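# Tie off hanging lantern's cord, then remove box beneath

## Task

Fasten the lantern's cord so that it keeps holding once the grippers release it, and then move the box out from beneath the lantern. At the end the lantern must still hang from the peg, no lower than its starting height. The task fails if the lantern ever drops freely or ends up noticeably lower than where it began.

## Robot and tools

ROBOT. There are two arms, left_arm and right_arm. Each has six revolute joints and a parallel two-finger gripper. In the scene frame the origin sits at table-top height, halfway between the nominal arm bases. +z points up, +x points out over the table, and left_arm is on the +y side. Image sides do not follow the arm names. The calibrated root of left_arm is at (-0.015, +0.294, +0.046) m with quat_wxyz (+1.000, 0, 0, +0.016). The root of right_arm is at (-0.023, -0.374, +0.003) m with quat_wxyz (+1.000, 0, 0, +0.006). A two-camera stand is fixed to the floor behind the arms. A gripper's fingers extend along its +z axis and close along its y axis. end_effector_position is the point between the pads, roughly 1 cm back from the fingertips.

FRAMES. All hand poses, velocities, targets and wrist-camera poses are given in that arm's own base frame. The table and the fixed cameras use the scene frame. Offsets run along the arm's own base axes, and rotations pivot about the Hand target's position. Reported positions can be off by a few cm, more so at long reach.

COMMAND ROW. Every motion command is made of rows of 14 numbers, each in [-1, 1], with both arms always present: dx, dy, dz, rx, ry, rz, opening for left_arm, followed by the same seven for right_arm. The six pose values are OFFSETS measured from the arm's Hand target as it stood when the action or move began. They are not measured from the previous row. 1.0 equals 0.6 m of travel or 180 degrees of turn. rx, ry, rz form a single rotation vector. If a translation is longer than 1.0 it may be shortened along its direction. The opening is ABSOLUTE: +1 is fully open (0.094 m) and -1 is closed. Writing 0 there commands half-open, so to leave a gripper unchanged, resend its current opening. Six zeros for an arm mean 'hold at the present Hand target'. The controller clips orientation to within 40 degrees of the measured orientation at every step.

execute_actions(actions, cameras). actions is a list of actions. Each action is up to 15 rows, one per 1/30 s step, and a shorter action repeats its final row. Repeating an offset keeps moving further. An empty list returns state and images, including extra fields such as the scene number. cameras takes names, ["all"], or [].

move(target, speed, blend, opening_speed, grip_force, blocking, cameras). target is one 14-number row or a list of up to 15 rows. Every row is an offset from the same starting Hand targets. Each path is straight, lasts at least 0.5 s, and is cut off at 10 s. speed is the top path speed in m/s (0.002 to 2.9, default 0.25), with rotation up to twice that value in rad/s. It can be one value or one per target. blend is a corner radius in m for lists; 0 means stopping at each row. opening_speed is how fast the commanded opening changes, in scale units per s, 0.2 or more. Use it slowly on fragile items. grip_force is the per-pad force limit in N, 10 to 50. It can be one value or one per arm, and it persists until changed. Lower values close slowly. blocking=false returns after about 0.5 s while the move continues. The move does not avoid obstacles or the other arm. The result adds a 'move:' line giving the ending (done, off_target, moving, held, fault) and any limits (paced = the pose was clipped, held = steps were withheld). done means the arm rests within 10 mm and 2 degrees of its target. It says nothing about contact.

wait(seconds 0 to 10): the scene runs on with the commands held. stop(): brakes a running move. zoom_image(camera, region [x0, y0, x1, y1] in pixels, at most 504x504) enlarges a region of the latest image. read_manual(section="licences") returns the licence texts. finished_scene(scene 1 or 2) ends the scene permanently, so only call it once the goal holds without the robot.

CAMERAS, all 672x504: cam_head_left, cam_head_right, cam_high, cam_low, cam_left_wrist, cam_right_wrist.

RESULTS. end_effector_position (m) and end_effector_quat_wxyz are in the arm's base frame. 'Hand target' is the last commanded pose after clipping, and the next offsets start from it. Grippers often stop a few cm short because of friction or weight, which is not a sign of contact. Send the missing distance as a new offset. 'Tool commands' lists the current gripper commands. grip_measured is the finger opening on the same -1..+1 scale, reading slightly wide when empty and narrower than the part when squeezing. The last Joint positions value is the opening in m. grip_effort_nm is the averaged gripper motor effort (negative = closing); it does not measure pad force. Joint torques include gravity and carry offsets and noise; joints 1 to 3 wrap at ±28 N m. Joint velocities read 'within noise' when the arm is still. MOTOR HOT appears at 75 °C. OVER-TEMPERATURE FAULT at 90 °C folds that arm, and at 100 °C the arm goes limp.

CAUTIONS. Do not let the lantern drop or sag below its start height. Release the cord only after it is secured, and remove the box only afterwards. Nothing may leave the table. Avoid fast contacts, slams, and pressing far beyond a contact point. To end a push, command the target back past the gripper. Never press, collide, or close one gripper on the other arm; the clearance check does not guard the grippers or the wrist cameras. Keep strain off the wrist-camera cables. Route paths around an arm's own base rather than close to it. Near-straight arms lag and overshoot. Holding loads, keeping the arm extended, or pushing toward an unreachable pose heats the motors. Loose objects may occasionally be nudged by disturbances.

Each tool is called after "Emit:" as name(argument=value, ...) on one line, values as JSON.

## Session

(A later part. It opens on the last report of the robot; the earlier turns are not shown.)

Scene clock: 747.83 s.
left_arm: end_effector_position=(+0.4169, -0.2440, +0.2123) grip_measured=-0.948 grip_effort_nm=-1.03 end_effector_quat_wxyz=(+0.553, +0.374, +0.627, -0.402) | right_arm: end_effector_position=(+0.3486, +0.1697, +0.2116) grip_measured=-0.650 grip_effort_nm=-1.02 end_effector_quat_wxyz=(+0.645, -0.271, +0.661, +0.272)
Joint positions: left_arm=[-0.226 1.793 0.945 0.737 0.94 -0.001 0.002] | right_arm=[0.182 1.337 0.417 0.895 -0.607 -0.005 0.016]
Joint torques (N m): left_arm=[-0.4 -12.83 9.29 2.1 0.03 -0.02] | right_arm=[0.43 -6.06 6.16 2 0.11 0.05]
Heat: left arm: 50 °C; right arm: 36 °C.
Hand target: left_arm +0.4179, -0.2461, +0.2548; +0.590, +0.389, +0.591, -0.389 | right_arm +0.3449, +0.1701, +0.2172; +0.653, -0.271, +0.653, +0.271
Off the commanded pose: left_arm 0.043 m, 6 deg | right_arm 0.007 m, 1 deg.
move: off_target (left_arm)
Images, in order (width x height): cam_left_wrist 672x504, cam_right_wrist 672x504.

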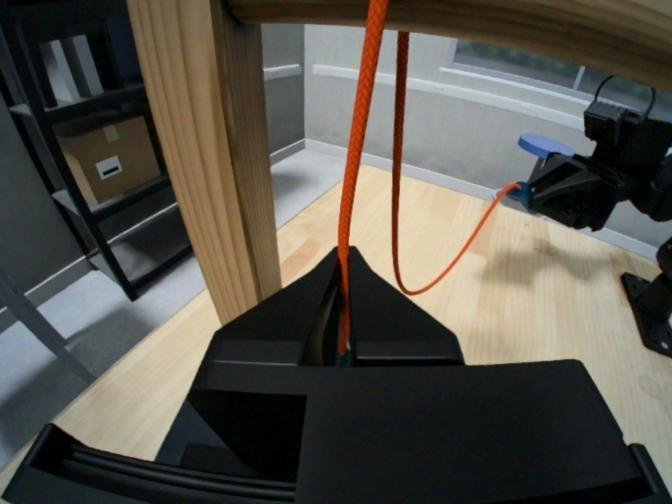

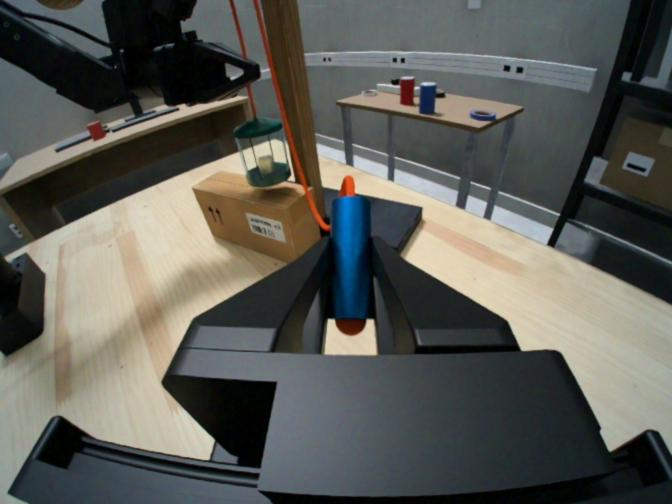

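Emit:
move(target=[[0, 0, 0.02, 0, 0, 0, -1, -0.2132, 0.3015, -0.2003, 0, 0, 0, -0.75], [0, 0, 0.025, 0, 0, 0, -1, -0.3608, 0.4707, 0.0997, 0, 0, 0, -0.75]], speed=0.15, blend=0.05, cameras=["cam_left_wrist", "cam_right_wrist", "cam_high", "cam_head_right"])

Scene clock: 773.30 s.
left_arm: end_effector_position=(+0.4179, -0.2442, +0.2211) grip_measured=-0.948 grip_effort_nm=-1.03 end_effector_quat_wxyz=(+0.548, +0.372, +0.631, -0.404) | right_arm: end_effector_position=(+0.1287, +0.4543, +0.2567) grip_measured=-0.650 grip_effort_nm=-1.02 end_effector_quat_wxyz=(+0.647, -0.289, +0.657, +0.258)
Joint positions: left_arm=[-0.226 1.772 0.971 0.676 0.939 -0.001 0.002] | right_arm=[1.561 1.617 0.894 0.68 0.768 -0.005 0.016]
Joint torques (N m): left_arm=[-0.46 -13.48 9.78 2.12 0.03 -0.02] | right_arm=[0.25 -10.09 10.02 1.66 0.19 0.05]
Heat: left arm: 52 °C; right arm: 36 °C.
Hand target: left_arm +0.4179, -0.2461, +0.2698; +0.590, +0.389, +0.591, -0.389 | right_arm +0.1285, +0.4524, +0.2771; +0.653, -0.271, +0.653, +0.271
Off the commanded pose: left_arm 0.049 m, 7 deg | right_arm 0.020 m, 3 deg.
move: off_target (left_arm, right_arm)
Images, in order (width x height): cam_head_right 672x504, cam_high 672x504, cam_left_wrist 672x504, cam_right_wrist 672x504.

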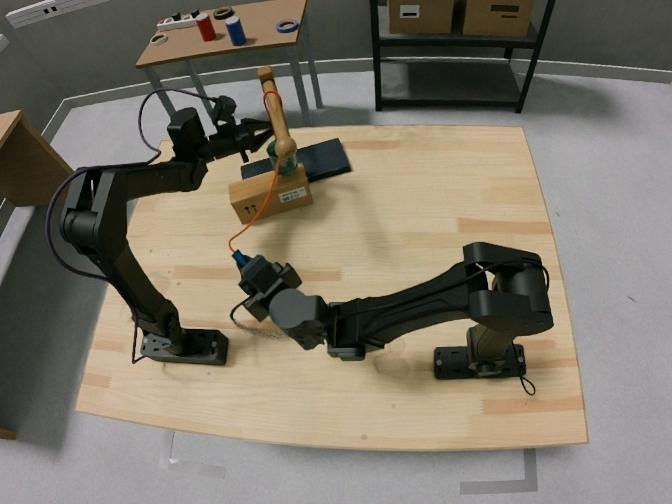

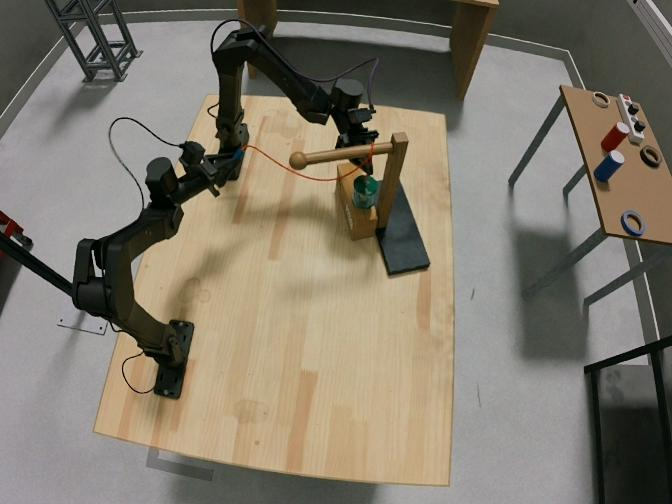

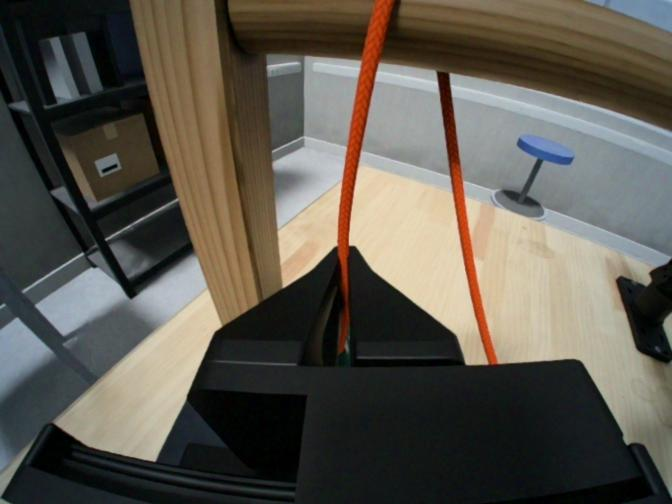

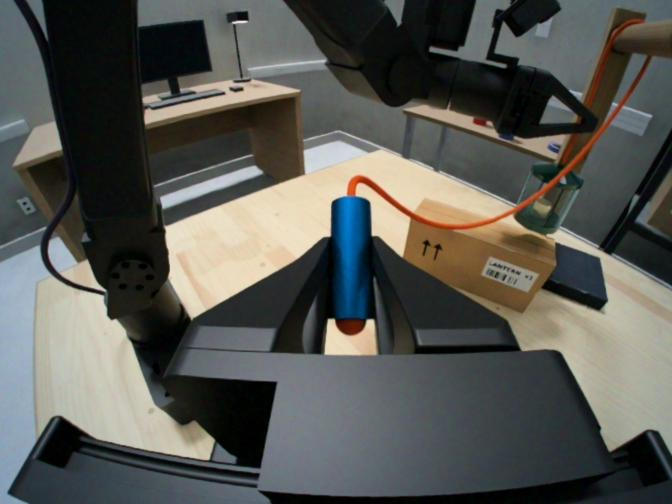

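Emit:
zoom_image(camera="cam_right_wrist", region=[420, 0, 672, 252])

Emit:
zoom_image(camera="cam_high", region=[220, 80, 440, 250])

Scaled by 2.000 from the camera's 672x504 image, which has a finer 960x720 frame.

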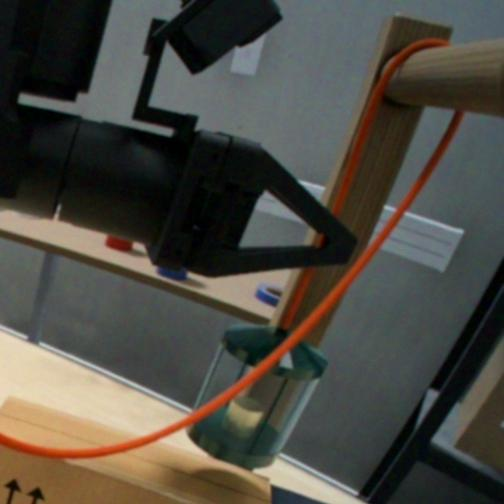

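Scaled by 2.291 from the camera's 672x504 image, which has a finer 960x720 frame.

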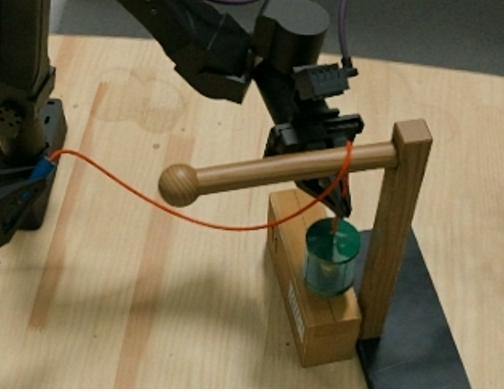

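Emit:
move(target=[[0, 0, 0, 0, 0, 0, -1, -0.0333, 0.0007, 0.1167, 0, 0, 0, -0.75], [0, 0, 0, 0, 0, 0, -1, -0.001, -0.0832, 0.2667, 0, 0, 0, -0.75], [0, 0, 0, 0, 0, 0, -1, 0.0977, -0.1843, 0.3833, 0, 0, 0, -0.75]], speed=0.13, blend=[0.03, 0.03, 0], cameras=["cam_left_wrist", "cam_right_wrist", "cam_high", "cam_low"])

Scene clock: 797.90 s.
left_arm: end_effector_position=(+0.4179, -0.2442, +0.2211) grip_measured=-0.948 grip_effort_nm=-1.03 end_effector_quat_wxyz=(+0.548, +0.372, +0.631, -0.404) | right_arm: end_effector_position=(+0.1886, +0.3499, +0.4925) grip_measured=-0.650 grip_effort_nm=-1.02 end_effector_quat_wxyz=(+0.648, -0.280, +0.660, +0.259)
Joint positions: left_arm=[-0.226 1.772 0.971 0.676 0.939 -0.001 0.002] | right_arm=[1.301 1.276 1.57 -0.324 0.519 -0.005 0.016]
Joint torques (N m): left_arm=[-0.43 -13.5 9.78 2.13 0.03 -0.03] | right_arm=[-0.42 -5.26 9.99 1.79 -0.05 0.04]
Heat: left arm: 55 °C; right arm: 36 °C.
Hand target: left_arm +0.4179, -0.2461, +0.2698; +0.590, +0.389, +0.591, -0.389 | right_arm +0.1871, +0.3419, +0.5071; +0.653, -0.271, +0.653, +0.271
Off the commanded pose: left_arm 0.049 m, 7 deg | right_arm 0.017 m, 2 deg.
move: off_target (left_arm, right_arm)
Images, in order (width x height): cam_high 672x504, cam_low 672x504, cam_left_wrist 672x504, cam_right_wrist 672x504.

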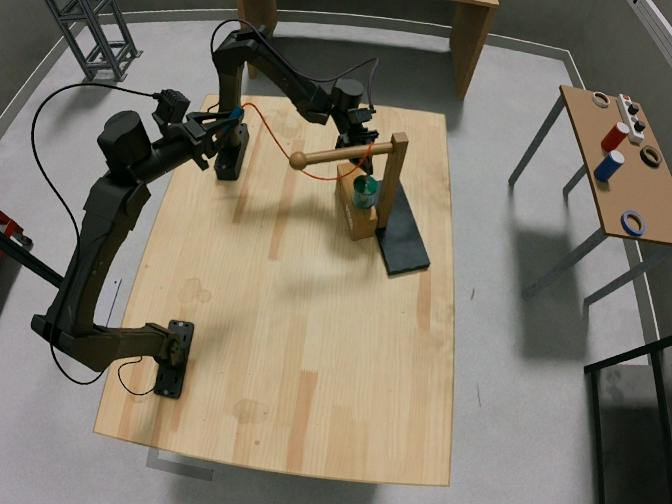

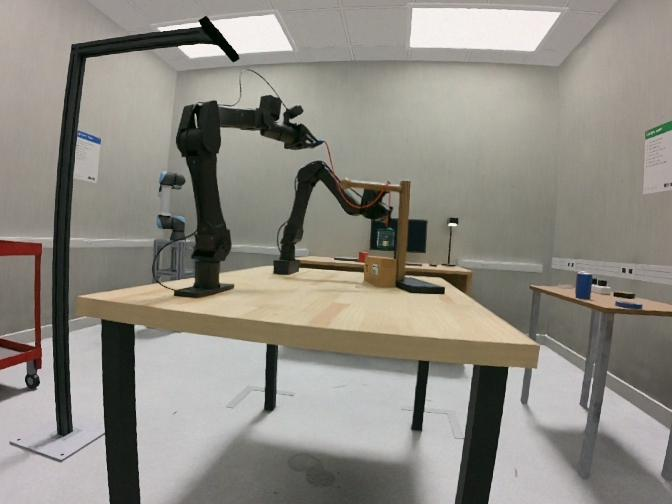

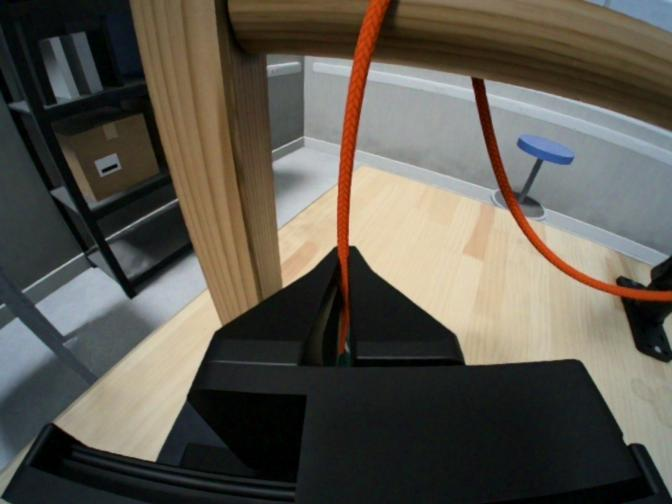

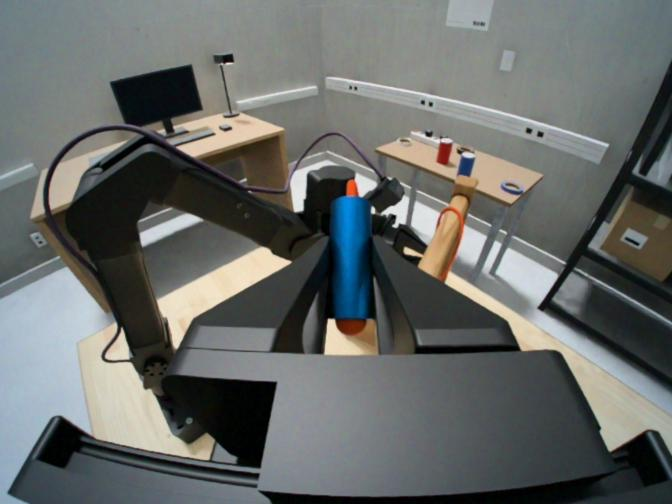

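Emit:
zoom_image(camera="cam_high", region=[200, 80, 420, 220])

Emit:
zoom_image(camera="cam_low", region=[270, 110, 430, 270])

Scaled by 2.291 from the camera's 672x504 image, which has a finer 960x720 frame.

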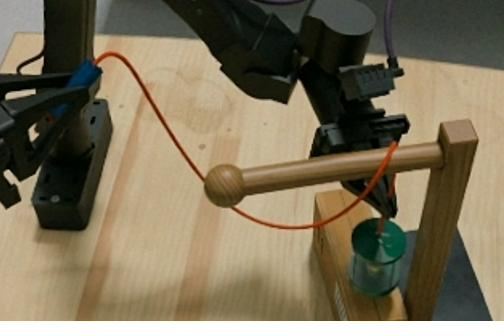

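Scaled by 3.150 from the camera's 672x504 image, which has a finer 960x720 frame.

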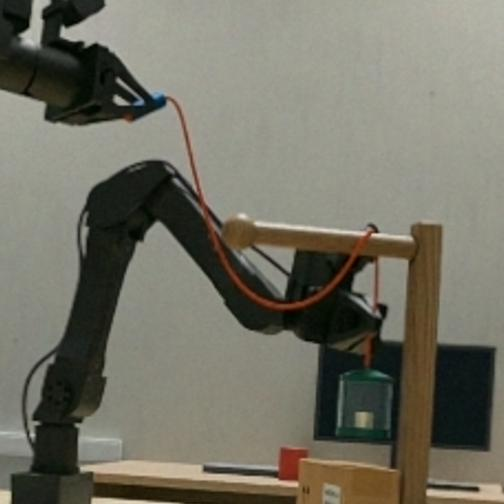

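Emit:
move(target=[[0, 0, 0, 0, 0, 0, -1, 0.1517, 0.1313, 0.015, 0, 0, 0, -0.75], [0, 0, 0, 0, 0, 0, -1, 0.2832, -0.0202, 0.0165, 0, 0, 0, -0.75]], speed=0.12, blend=[0.02, 0], cameras=["cam_left_wrist", "cam_low", "cam_high"])

Scene clock: 822.37 s.
left_arm: end_effector_position=(+0.4179, -0.2442, +0.2211) grip_measured=-0.948 grip_effort_nm=-1.03 end_effector_quat_wxyz=(+0.548, +0.372, +0.631, -0.404) | right_arm: end_effector_position=(+0.3661, +0.3357, +0.5093) grip_measured=-0.650 grip_effort_nm=-1.02 end_effector_quat_wxyz=(+0.650, -0.271, +0.659, +0.264)
Joint positions: left_arm=[-0.226 1.772 0.971 0.676 0.939 -0.001 0.002] | right_arm=[0.719 1.61 1.914 -0.318 -0.057 -0.005 0.016]
Joint torques (N m): left_arm=[-0.49 -13.52 9.83 2.13 0.04 -0.02] | right_arm=[-0.09 -10.13 6.64 1.91 -0.08 0.04]
Heat: left arm: 57 °C; right arm: 35 °C.
Hand target: left_arm +0.4179, -0.2461, +0.2698; +0.590, +0.389, +0.591, -0.389 | right_arm +0.3571, +0.3298, +0.5170; +0.653, -0.271, +0.653, +0.271
Off the commanded pose: left_arm 0.049 m, 7 deg | right_arm 0.013 m, 1 deg.
move: off_target (left_arm, right_arm)
Images, in order (width x height): cam_high 672x504, cam_low 672x504, cam_left_wrist 672x504.

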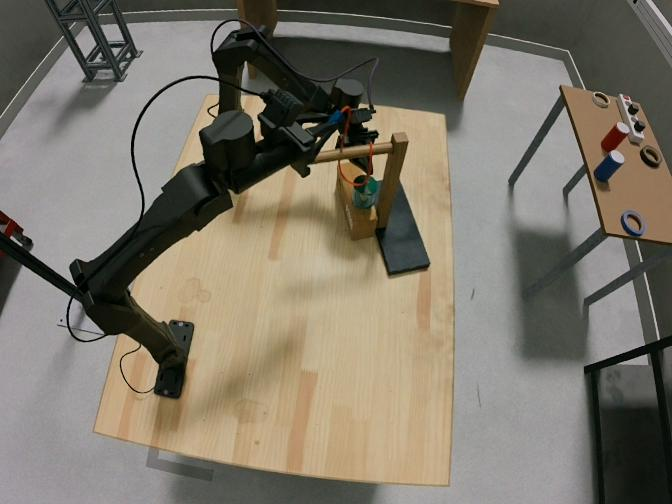

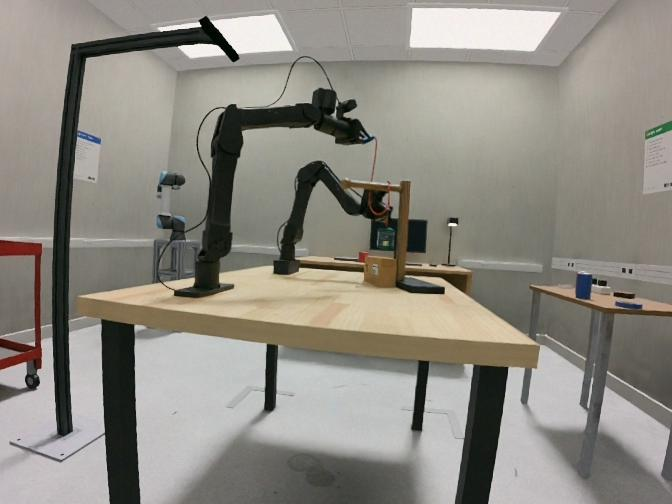

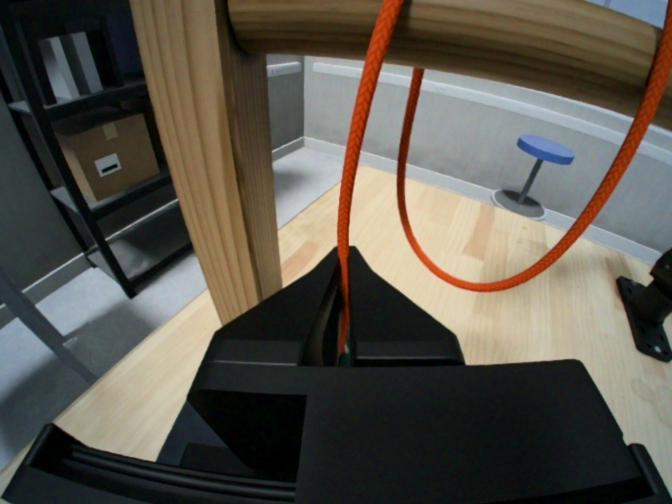

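Emit:
move(target=[[0, 0, 0, 0, 0, 0, -1, -0.0025, -0.2, -0.1833, 0, 0, 0, -0.75], [0, 0, 0, 0, 0, 0, -1, -0.0038, -0.3, -0.3333, 0, 0, 0, -0.75]], speed=0.13, blend=[0.04, 0], cameras=["cam_left_wrist", "cam_low", "cam_right_wrist", "cam_high"])

Scene clock: 843.57 s.
left_arm: end_effector_position=(+0.4179, -0.2442, +0.2211) grip_measured=-0.948 grip_effort_nm=-1.02 end_effector_quat_wxyz=(+0.548, +0.372, +0.631, -0.404) | right_arm: end_effector_position=(+0.3587, +0.1508, +0.3111) grip_measured=-0.650 grip_effort_nm=-1.02 end_effector_quat_wxyz=(+0.645, -0.268, +0.663, +0.271)
Joint positions: left_arm=[-0.226 1.772 0.971 0.676 0.939 -0.001 0.002] | right_arm=[0.099 1.154 0.742 0.383 -0.683 -0.005 0.016]
Joint torques (N m): left_arm=[-0.43 -13.5 9.8 2.12 0.03 -0.02] | right_arm=[-0.46 -5.09 7.69 2 -0.11 0.04]
Heat: left arm: 58 °C; right arm: 37 °C.
Hand target: left_arm +0.4179, -0.2461, +0.2698; +0.590, +0.389, +0.591, -0.389 | right_arm +0.3547, +0.1498, +0.3170; +0.653, -0.271, +0.654, +0.271
Off the commanded pose: left_arm 0.049 m, 7 deg | right_arm 0.007 m, 1 deg.
move: off_target (left_arm)
Images, in order (width x height): cam_high 672x504, cam_low 672x504, cam_left_wrist 672x504, cam_right_wrist 672x504.

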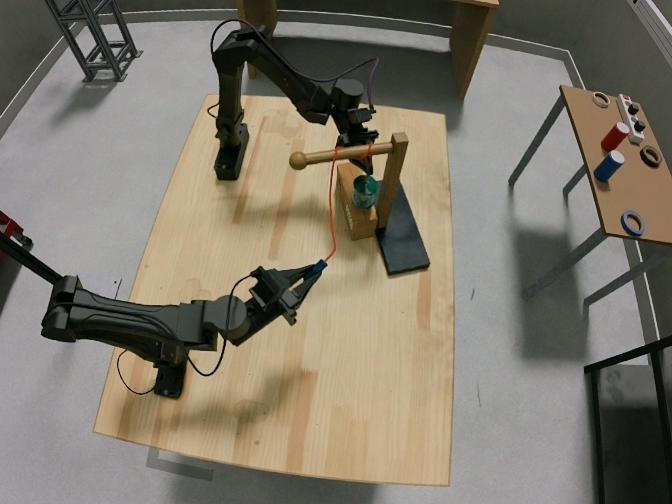

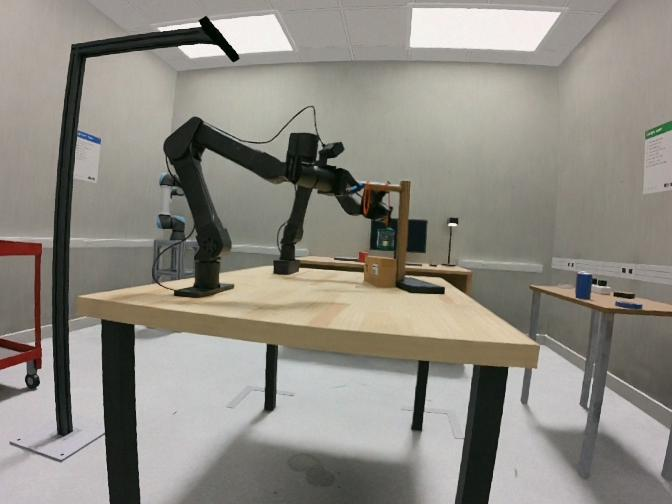

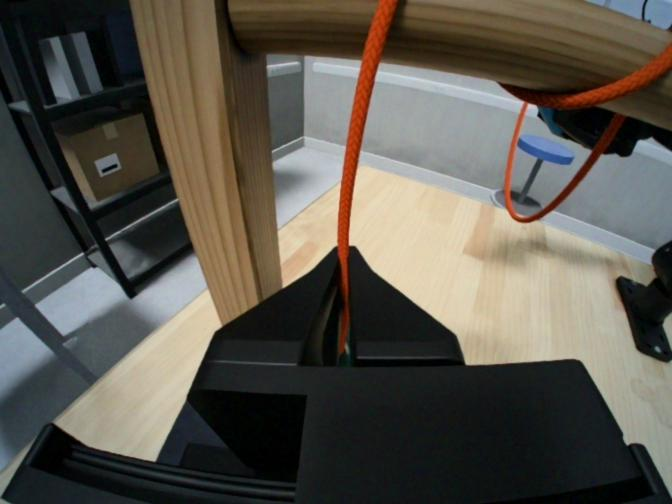

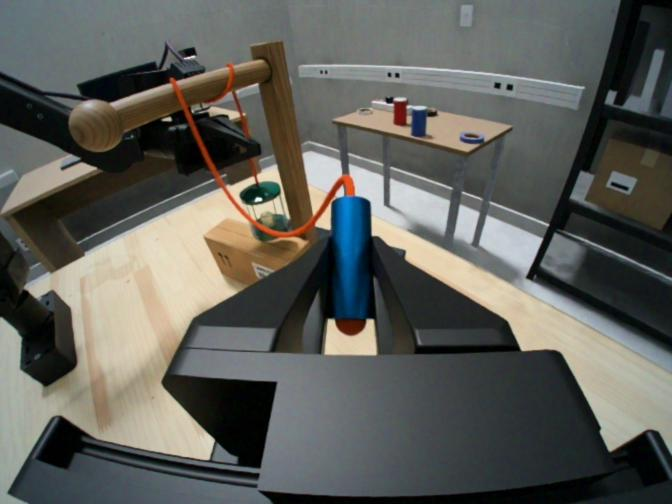

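Emit:
zoom_image(camera="cam_right_wrist", region=[60, 30, 370, 260])

Scaled by 1.626 from the camera's 672x504 image, which has a finer 960x720 frame.

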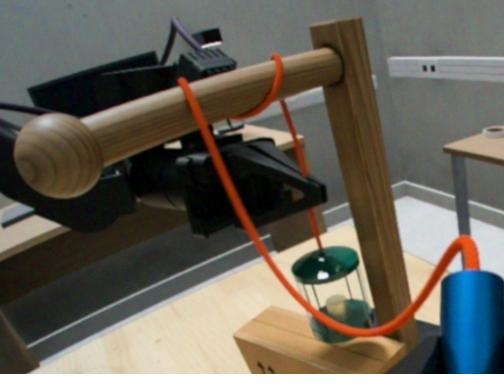

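Emit:
move(target=[[0, 0, 0, 0, 0, 0, -1, 0.1668, -0.002, 0.0167, 0, 0, 0, -0.75], [0, 0, 0, 0, 0, 0, -1, 0.2162, -0.0693, 0.0167, 0, 0, 0, -0.75]], speed=0.12, blend=[0.02, 0], cameras=["cam_left_wrist", "cam_right_wrist"])

Scene clock: 876.37 s.
left_arm: end_effector_position=(+0.4179, -0.2442, +0.2211) grip_measured=-0.948 grip_effort_nm=-1.03 end_effector_quat_wxyz=(+0.548, +0.372, +0.631, -0.404) | right_arm: end_effector_position=(+0.4806, +0.1072, +0.3176) grip_measured=-0.650 grip_effort_nm=-1.02 end_effector_quat_wxyz=(+0.646, -0.264, +0.664, +0.270)
Joint positions: left_arm=[-0.226 1.772 0.971 0.676 0.939 -0.001 0.002] | right_arm=[-0.057 1.634 1.159 0.445 -0.832 -0.005 0.016]
Joint torques (N m): left_arm=[-0.46 -13.5 9.91 2.12 0.04 -0.03] | right_arm=[0.01 -6.97 11.25 1.83 -0.11 0.04]
Heat: left arm: 60 °C; right arm: 37 °C.
Hand target: left_arm +0.4179, -0.2461, +0.2698; +0.590, +0.389, +0.591, -0.389 | right_arm +0.4844, +0.1082, +0.3271; +0.653, -0.271, +0.653, +0.271
Off the commanded pose: left_arm 0.049 m, 7 deg | right_arm 0.010 m, 2 deg.
move: off_target (left_arm)
Images, in order (width x height): cam_left_wrist 672x504, cam_right_wrist 672x504.

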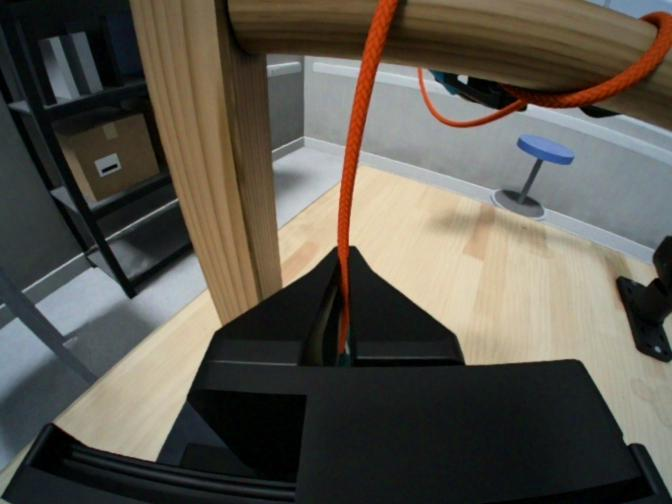

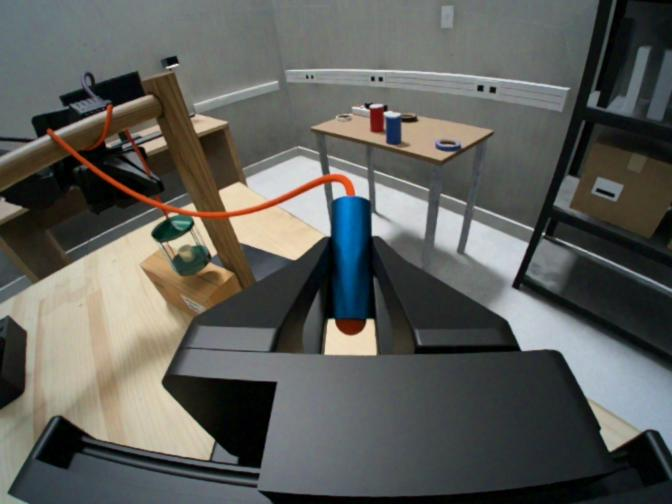

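Emit:
move(target=[0, 0, 0, 0, 0, 0, -1, 0.1, 0.0107, 0.0083, 0, 0, 0, -0.75], speed=0.08, cameras=["cam_left_wrist", "cam_right_wrist"])

Scene clock: 886.93 s.
left_arm: end_effector_position=(+0.4179, -0.2442, +0.2211) grip_measured=-0.948 grip_effort_nm=-1.03 end_effector_quat_wxyz=(+0.548, +0.372, +0.631, -0.404) | right_arm: end_effector_position=(+0.5387, +0.1122, +0.3300) grip_measured=-0.650 grip_effort_nm=-1.02 end_effector_quat_wxyz=(+0.653, -0.272, +0.653, +0.270)
Joint positions: left_arm=[-0.226 1.772 0.971 0.676 0.939 -0.001 0.002] | right_arm=[-0.04 1.849 1.442 0.406 -0.828 -0.004 0.016]
Joint torques (N m): left_arm=[-0.43 -13.49 9.83 2.12 0.04 -0.03] | right_arm=[0.58 -8.75 11.37 1.59 0.1 0.03]
Heat: left arm: 60 °C; right arm: 38 °C.
Hand target: left_arm +0.4179, -0.2461, +0.2698; +0.590, +0.389, +0.591, -0.389 | right_arm +0.5445, +0.1145, +0.3320; +0.653, -0.271, +0.654, +0.271
Off the commanded pose: left_arm 0.049 m, 7 deg | right_arm 0.007 m, 0 deg.
move: off_target (left_arm)
Images, in order (width x height): cam_left_wrist 672x504, cam_right_wrist 672x504.

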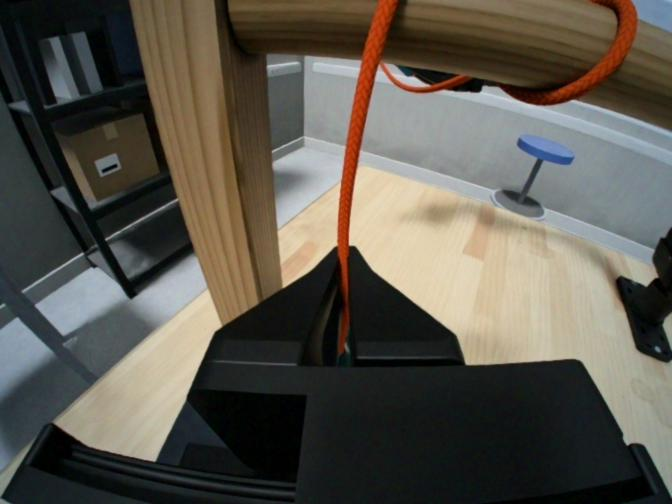

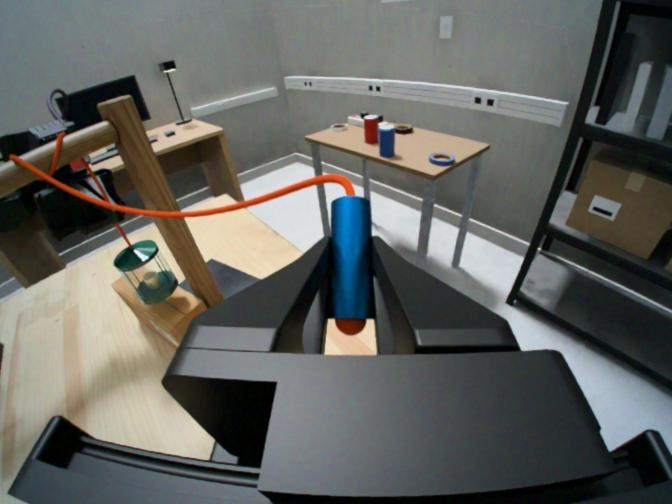

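Emit:
move(target=[0, 0, 0, 0, 0, 0, -1, 0.05, -0.05, 0.0083, 0, 0, 0, -0.75], speed=0.08, cameras=["cam_left_wrist", "cam_right_wrist"])

Scene clock: 896.63 s.
left_arm: end_effector_position=(+0.4179, -0.2442, +0.2211) grip_measured=-0.948 grip_effort_nm=-1.03 end_effector_quat_wxyz=(+0.548, +0.372, +0.631, -0.404) | right_arm: end_effector_position=(+0.5691, +0.0875, +0.3374) grip_measured=-0.650 grip_effort_nm=-1.02 end_effector_quat_wxyz=(+0.654, -0.271, +0.652, +0.269)
Joint positions: left_arm=[-0.226 1.772 0.971 0.676 0.939 -0.001 0.002] | right_arm=[-0.092 1.967 1.627 0.343 -0.877 -0.002 0.016]
Joint torques (N m): left_arm=[-0.42 -13.56 9.83 2.12 0.03 -0.02] | right_arm=[-0.49 -9.52 11.34 1.56 -0.07 0.05]
Heat: left arm: 61 °C; right arm: 37 °C.
Hand target: left_arm +0.4179, -0.2461, +0.2698; +0.590, +0.389, +0.591, -0.389 | right_arm +0.5745, +0.0845, +0.3370; +0.653, -0.270, +0.654, +0.271
Off the commanded pose: left_arm 0.049 m, 7 deg | right_arm 0.006 m, 0 deg.
move: off_target (left_arm)
Images, in order (width x height): cam_left_wrist 672x504, cam_right_wrist 672x504.

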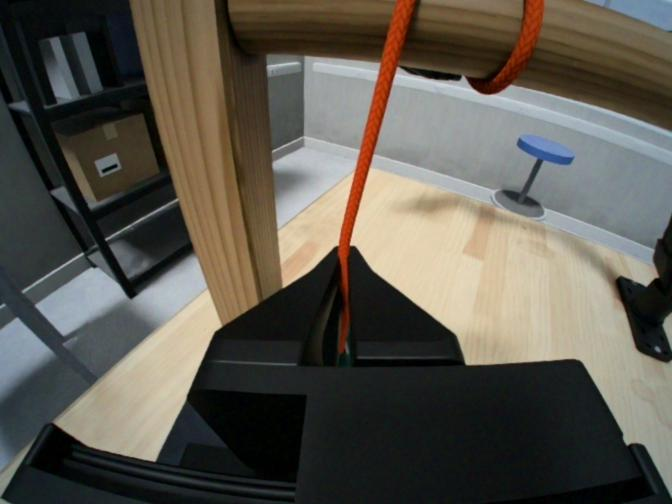

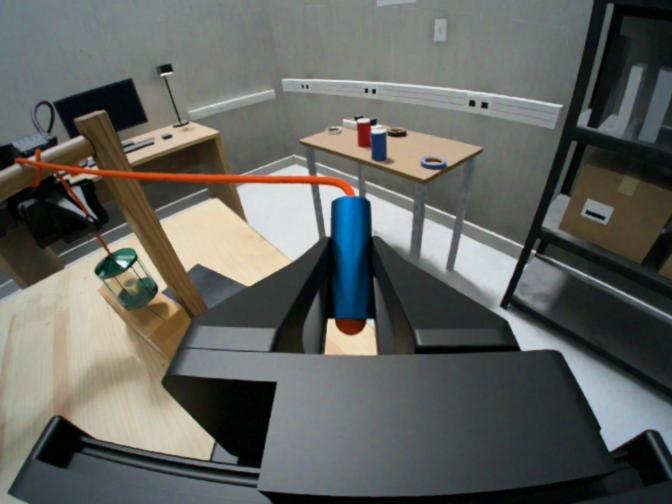

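Emit:
move(target=[[0, 0, 0, 0, 0, 0, -1, -0.3162, 0.1082, -0.1333, 0, 0, 0, -0.75], [0, 0, 0, 0, 0, 0, -1, -0.5958, 0.4115, -0.35, 0, 0, 0, -0.75], [0, 0, 0, 0, 0, 0, -1, -0.7102, 0.613, -0.075, 0, 0, 0, -0.75], [0, 0, 0, 0, 0, 0, -1, -0.527, 0.5942, 0.3, 0, 0, 0, -0.75]], speed=0.16, blend=[0.05, 0.05, 0.03, 0], cameras=["cam_left_wrist", "cam_low", "cam_high"])

Scene clock: 927.80 s.
left_arm: end_effector_position=(+0.4179, -0.2442, +0.2211) grip_measured=-0.948 grip_effort_nm=-1.02 end_effector_quat_wxyz=(+0.548, +0.372, +0.631, -0.404) | right_arm: end_effector_position=(+0.2576, +0.4394, +0.5117) grip_measured=-0.650 grip_effort_nm=-1.02 end_effector_quat_wxyz=(+0.653, -0.272, +0.656, +0.265)
Joint positions: left_arm=[-0.226 1.772 0.971 0.676 0.939 -0.001 0.002] | right_arm=[1.176 1.699 2.016 -0.325 0.396 -0.004 0.016]
Joint torques (N m): left_arm=[-0.39 -13.48 9.81 2.12 0.03 -0.01] | right_arm=[-0.24 -7.01 10.39 1.8 -0.03 0.02]
Heat: left arm: 62 °C; right arm: 38 °C.
Hand target: left_arm +0.4179, -0.2461, +0.2698; +0.590, +0.389, +0.591, -0.389 | right_arm +0.2582, +0.4410, +0.5170; +0.653, -0.271, +0.653, +0.271
Off the commanded pose: left_arm 0.049 m, 7 deg | right_arm 0.006 m, 1 deg.
move: off_target (left_arm)
Images, in order (width x height): cam_high 672x504, cam_low 672x504, cam_left_wrist 672x504.

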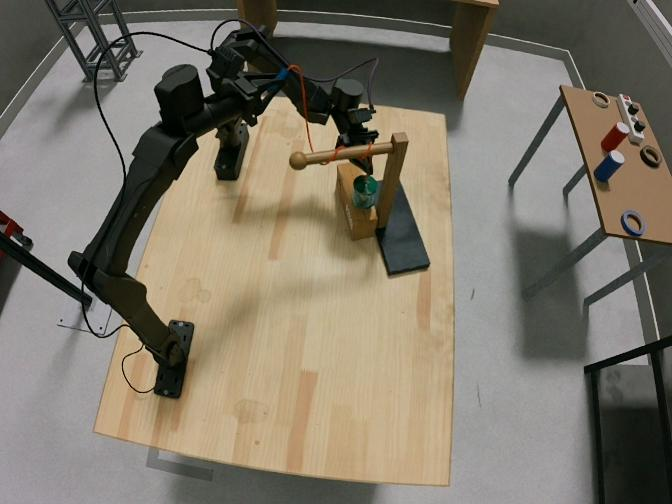

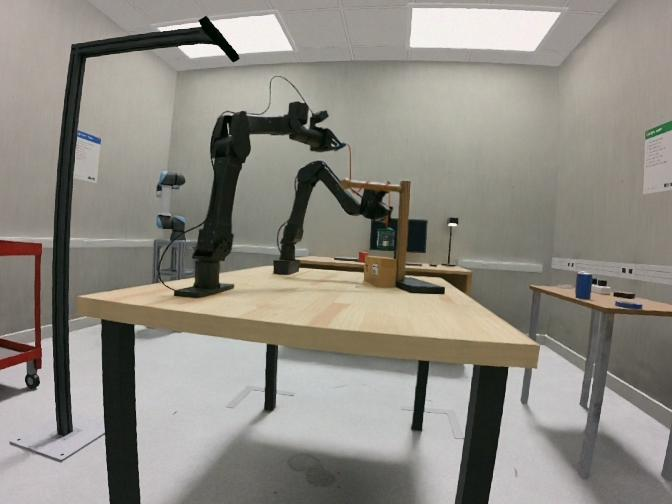

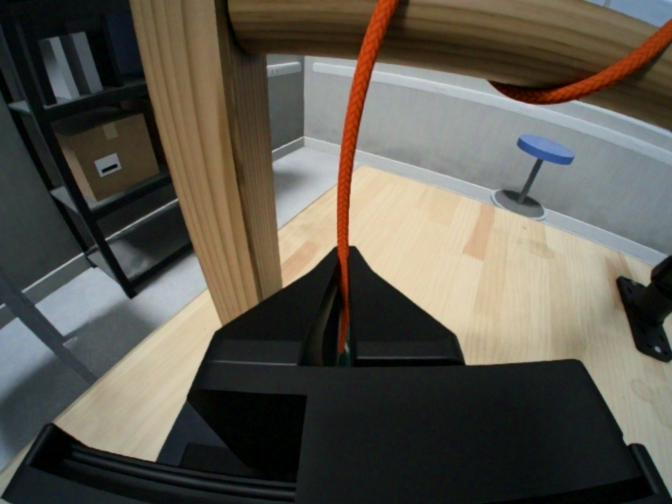

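Emit:
zoom_image(camera="cam_high", region=[230, 50, 430, 200])

Emit:
zoom_image(camera="cam_low", region=[300, 120, 430, 250])

Scaled by 2.520 from the camera's 672x504 image, which has a finer 960x720 frame.

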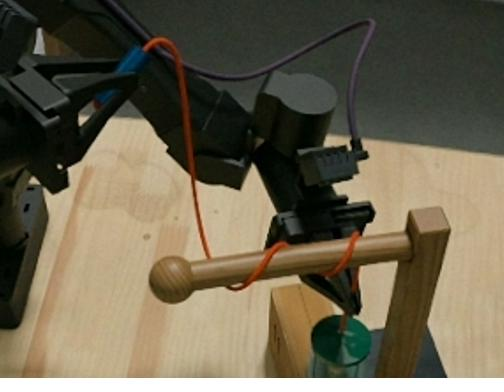

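Scaled by 3.877 from the camera's 672x504 image, which has a finer 960x720 frame.

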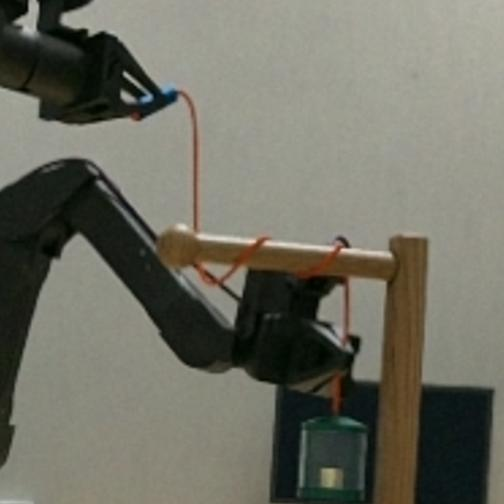

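Emit:
move(target=[[0, 0, 0, 0, 0, 0, -1, 0.1813, -0.1857, -0.0033, 0, 0, 0, -0.75], [0, 0, 0, 0, 0, 0, -1, 0.212, -0.4027, -0.2667, 0, 0, 0, -0.75], [0, 0, 0, 0, 0, 0, -1, 0.345, -0.4377, -0.3, 0, 0, 0, -0.75]], speed=[0.14, 0.14, 0.1], blend=[0.03, 0.04, 0], cameras=["cam_left_wrist", "cam_low", "cam_right_wrist"])

Scene clock: 950.17 s.
left_arm: end_effector_position=(+0.4179, -0.2442, +0.2211) grip_measured=-0.948 grip_effort_nm=-1.02 end_effector_quat_wxyz=(+0.548, +0.372, +0.631, -0.404) | right_arm: end_effector_position=(+0.4603, +0.1789, +0.3231) grip_measured=-0.650 grip_effort_nm=-1.02 end_effector_quat_wxyz=(+0.640, -0.267, +0.667, +0.271)
Joint positions: left_arm=[-0.226 1.772 0.971 0.676 0.939 -0.001 0.002] | right_arm=[0.152 1.567 1.125 0.402 -0.63 -0.004 0.016]
Joint torques (N m): left_arm=[-0.42 -13.56 9.83 2.12 0.03 -0.02] | right_arm=[-0.44 -6.49 11.58 2.01 -0.09 0.04]
Heat: left arm: 63 °C; right arm: 38 °C.
Hand target: left_arm +0.4179, -0.2461, +0.2698; +0.590, +0.389, +0.591, -0.389 | right_arm +0.4651, +0.1784, +0.3369; +0.653, -0.271, +0.653, +0.271
Off the commanded pose: left_arm 0.049 m, 7 deg | right_arm 0.015 m, 2 deg.
move: off_target (left_arm, right_arm)
Images, in order (width x height): cam_low 672x504, cam_left_wrist 672x504, cam_right_wrist 672x504.

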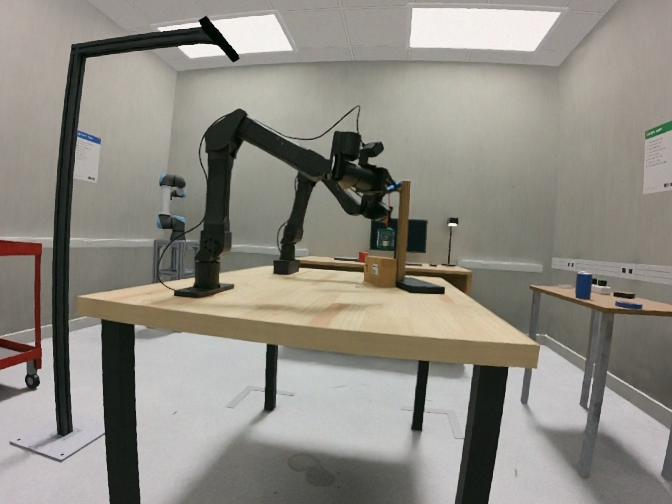

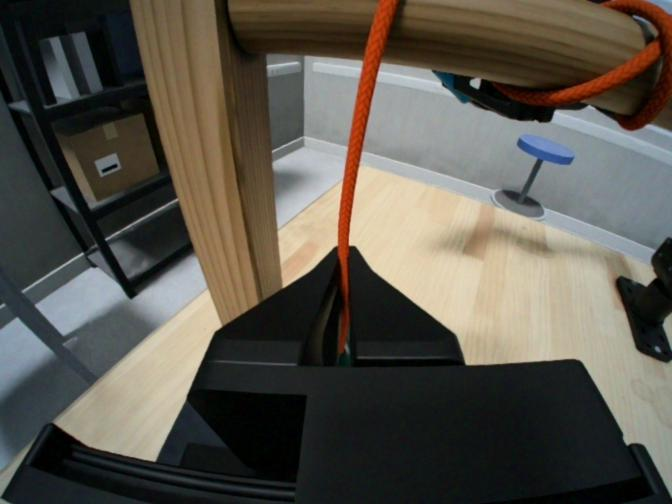

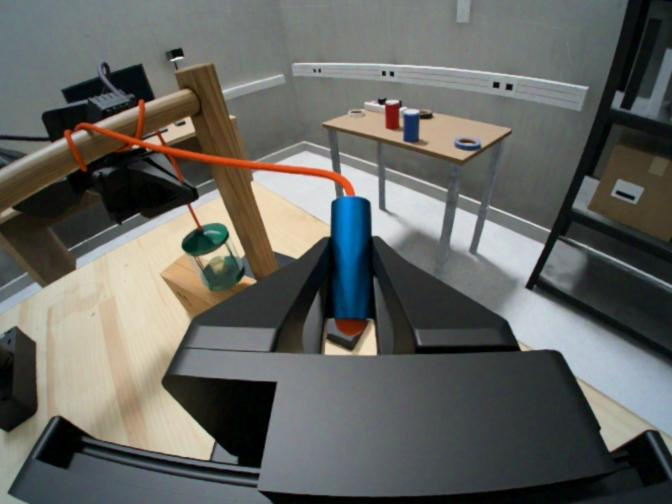

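Emit:
zoom_image(camera="cam_right_wrist", region=[0, 40, 370, 300])

Emit:
zoom_image(camera="cam_left_wrist", region=[330, 0, 672, 200])

Scaled by 1.362 from the camera's 672x504 image, which has a finer 960x720 frame.

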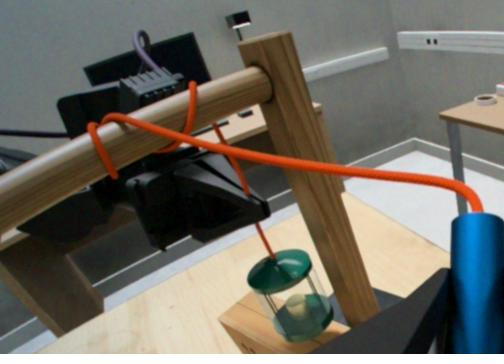

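Scaled by 1.474 from the camera's 672x504 image, which has a finer 960x720 frame.

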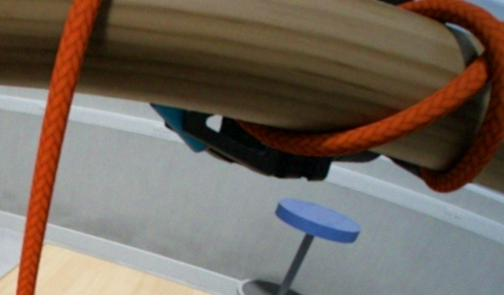

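Emit:
move(target=[[0, 0, 0, 0, 0, 0, -1, 0.0247, -0.0418, 0, 0, 0, 0, -0.75], [0, 0, 0, 0, 0, 0, -1, -0.1832, 0.0023, -0.1333, 0, 0, 0, -0.75], [0, 0, 0, 0, 0, 0, -1, -0.3685, 0.2545, -0.2167, 0, 0, 0, -0.75], [0, 0, 0, 0, 0, 0, -1, -0.4362, 0.4553, -0.075, 0, 0, 0, -0.75], [0, 0, 0, 0, 0, 0, -1, -0.303, 0.4288, 0.2, 0, 0, 0, -0.75]], speed=[0.08, 0.14, 0.14, 0.14, 0.14], blend=[0.005, 0.04, 0.04, 0.03, 0], cameras=["cam_left_wrist", "cam_low", "cam_high"])

Scene clock: 975.70 s.
left_arm: end_effector_position=(+0.4179, -0.2442, +0.2211) grip_measured=-0.948 grip_effort_nm=-1.03 end_effector_quat_wxyz=(+0.548, +0.372, +0.631, -0.404) | right_arm: end_effector_position=(+0.2822, +0.4334, +0.4501) grip_measured=-0.650 grip_effort_nm=-1.02 end_effector_quat_wxyz=(+0.651, -0.272, +0.657, +0.266)
Joint positions: left_arm=[-0.226 1.772 0.971 0.676 0.939 -0.001 0.002] | right_arm=[1.103 1.611 1.653 -0.053 0.323 -0.002 0.016]
Joint torques (N m): left_arm=[-0.42 -13.52 9.78 2.13 0.04 -0.03] | right_arm=[-0.27 -6.84 11.17 1.87 -0.05 0.03]
Heat: left arm: 64 °C; right arm: 39 °C.
Hand target: left_arm +0.4179, -0.2461, +0.2698; +0.590, +0.389, +0.591, -0.389 | right_arm +0.2833, +0.4357, +0.4570; +0.653, -0.271, +0.653, +0.271
Off the commanded pose: left_arm 0.049 m, 7 deg | right_arm 0.007 m, 1 deg.
move: off_target (left_arm)
Images, in order (width x height): cam_high 672x504, cam_low 672x504, cam_left_wrist 672x504.

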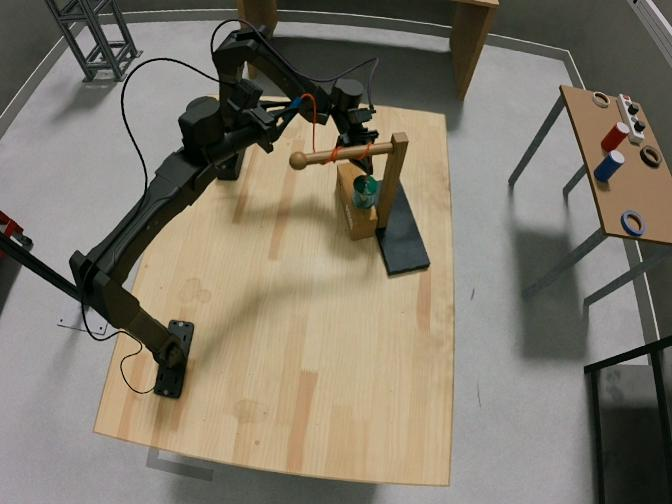

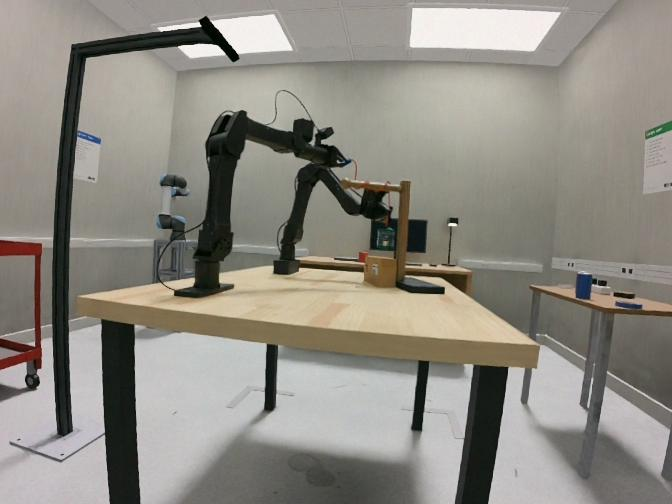

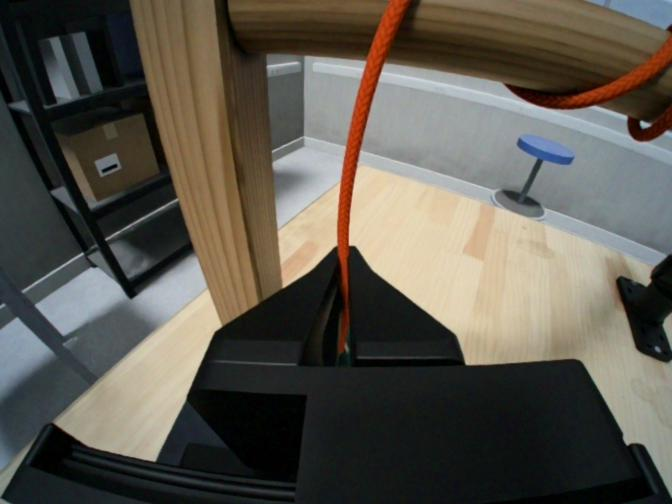

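Emit:
zoom_image(camera="cam_high", region=[250, 70, 430, 200])

Emit:
zoom_image(camera="cam_low", region=[320, 140, 430, 260])

Scaled by 2.800 from the camera's 672x504 image, which has a finer 960x720 frame.

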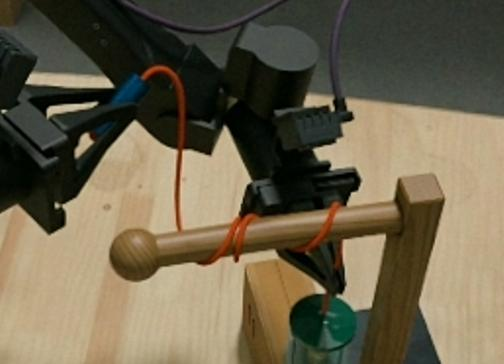

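Scaled by 4.200 from the camera's 672x504 image, which has a finer 960x720 frame.

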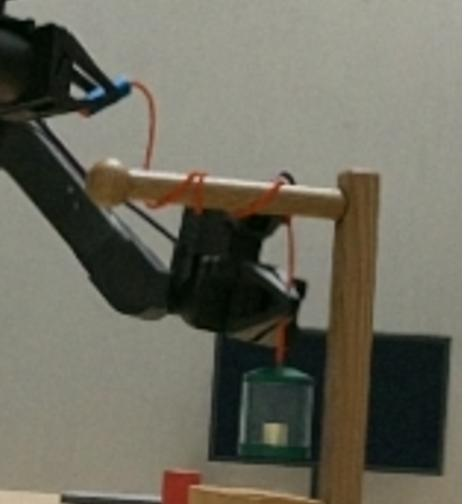

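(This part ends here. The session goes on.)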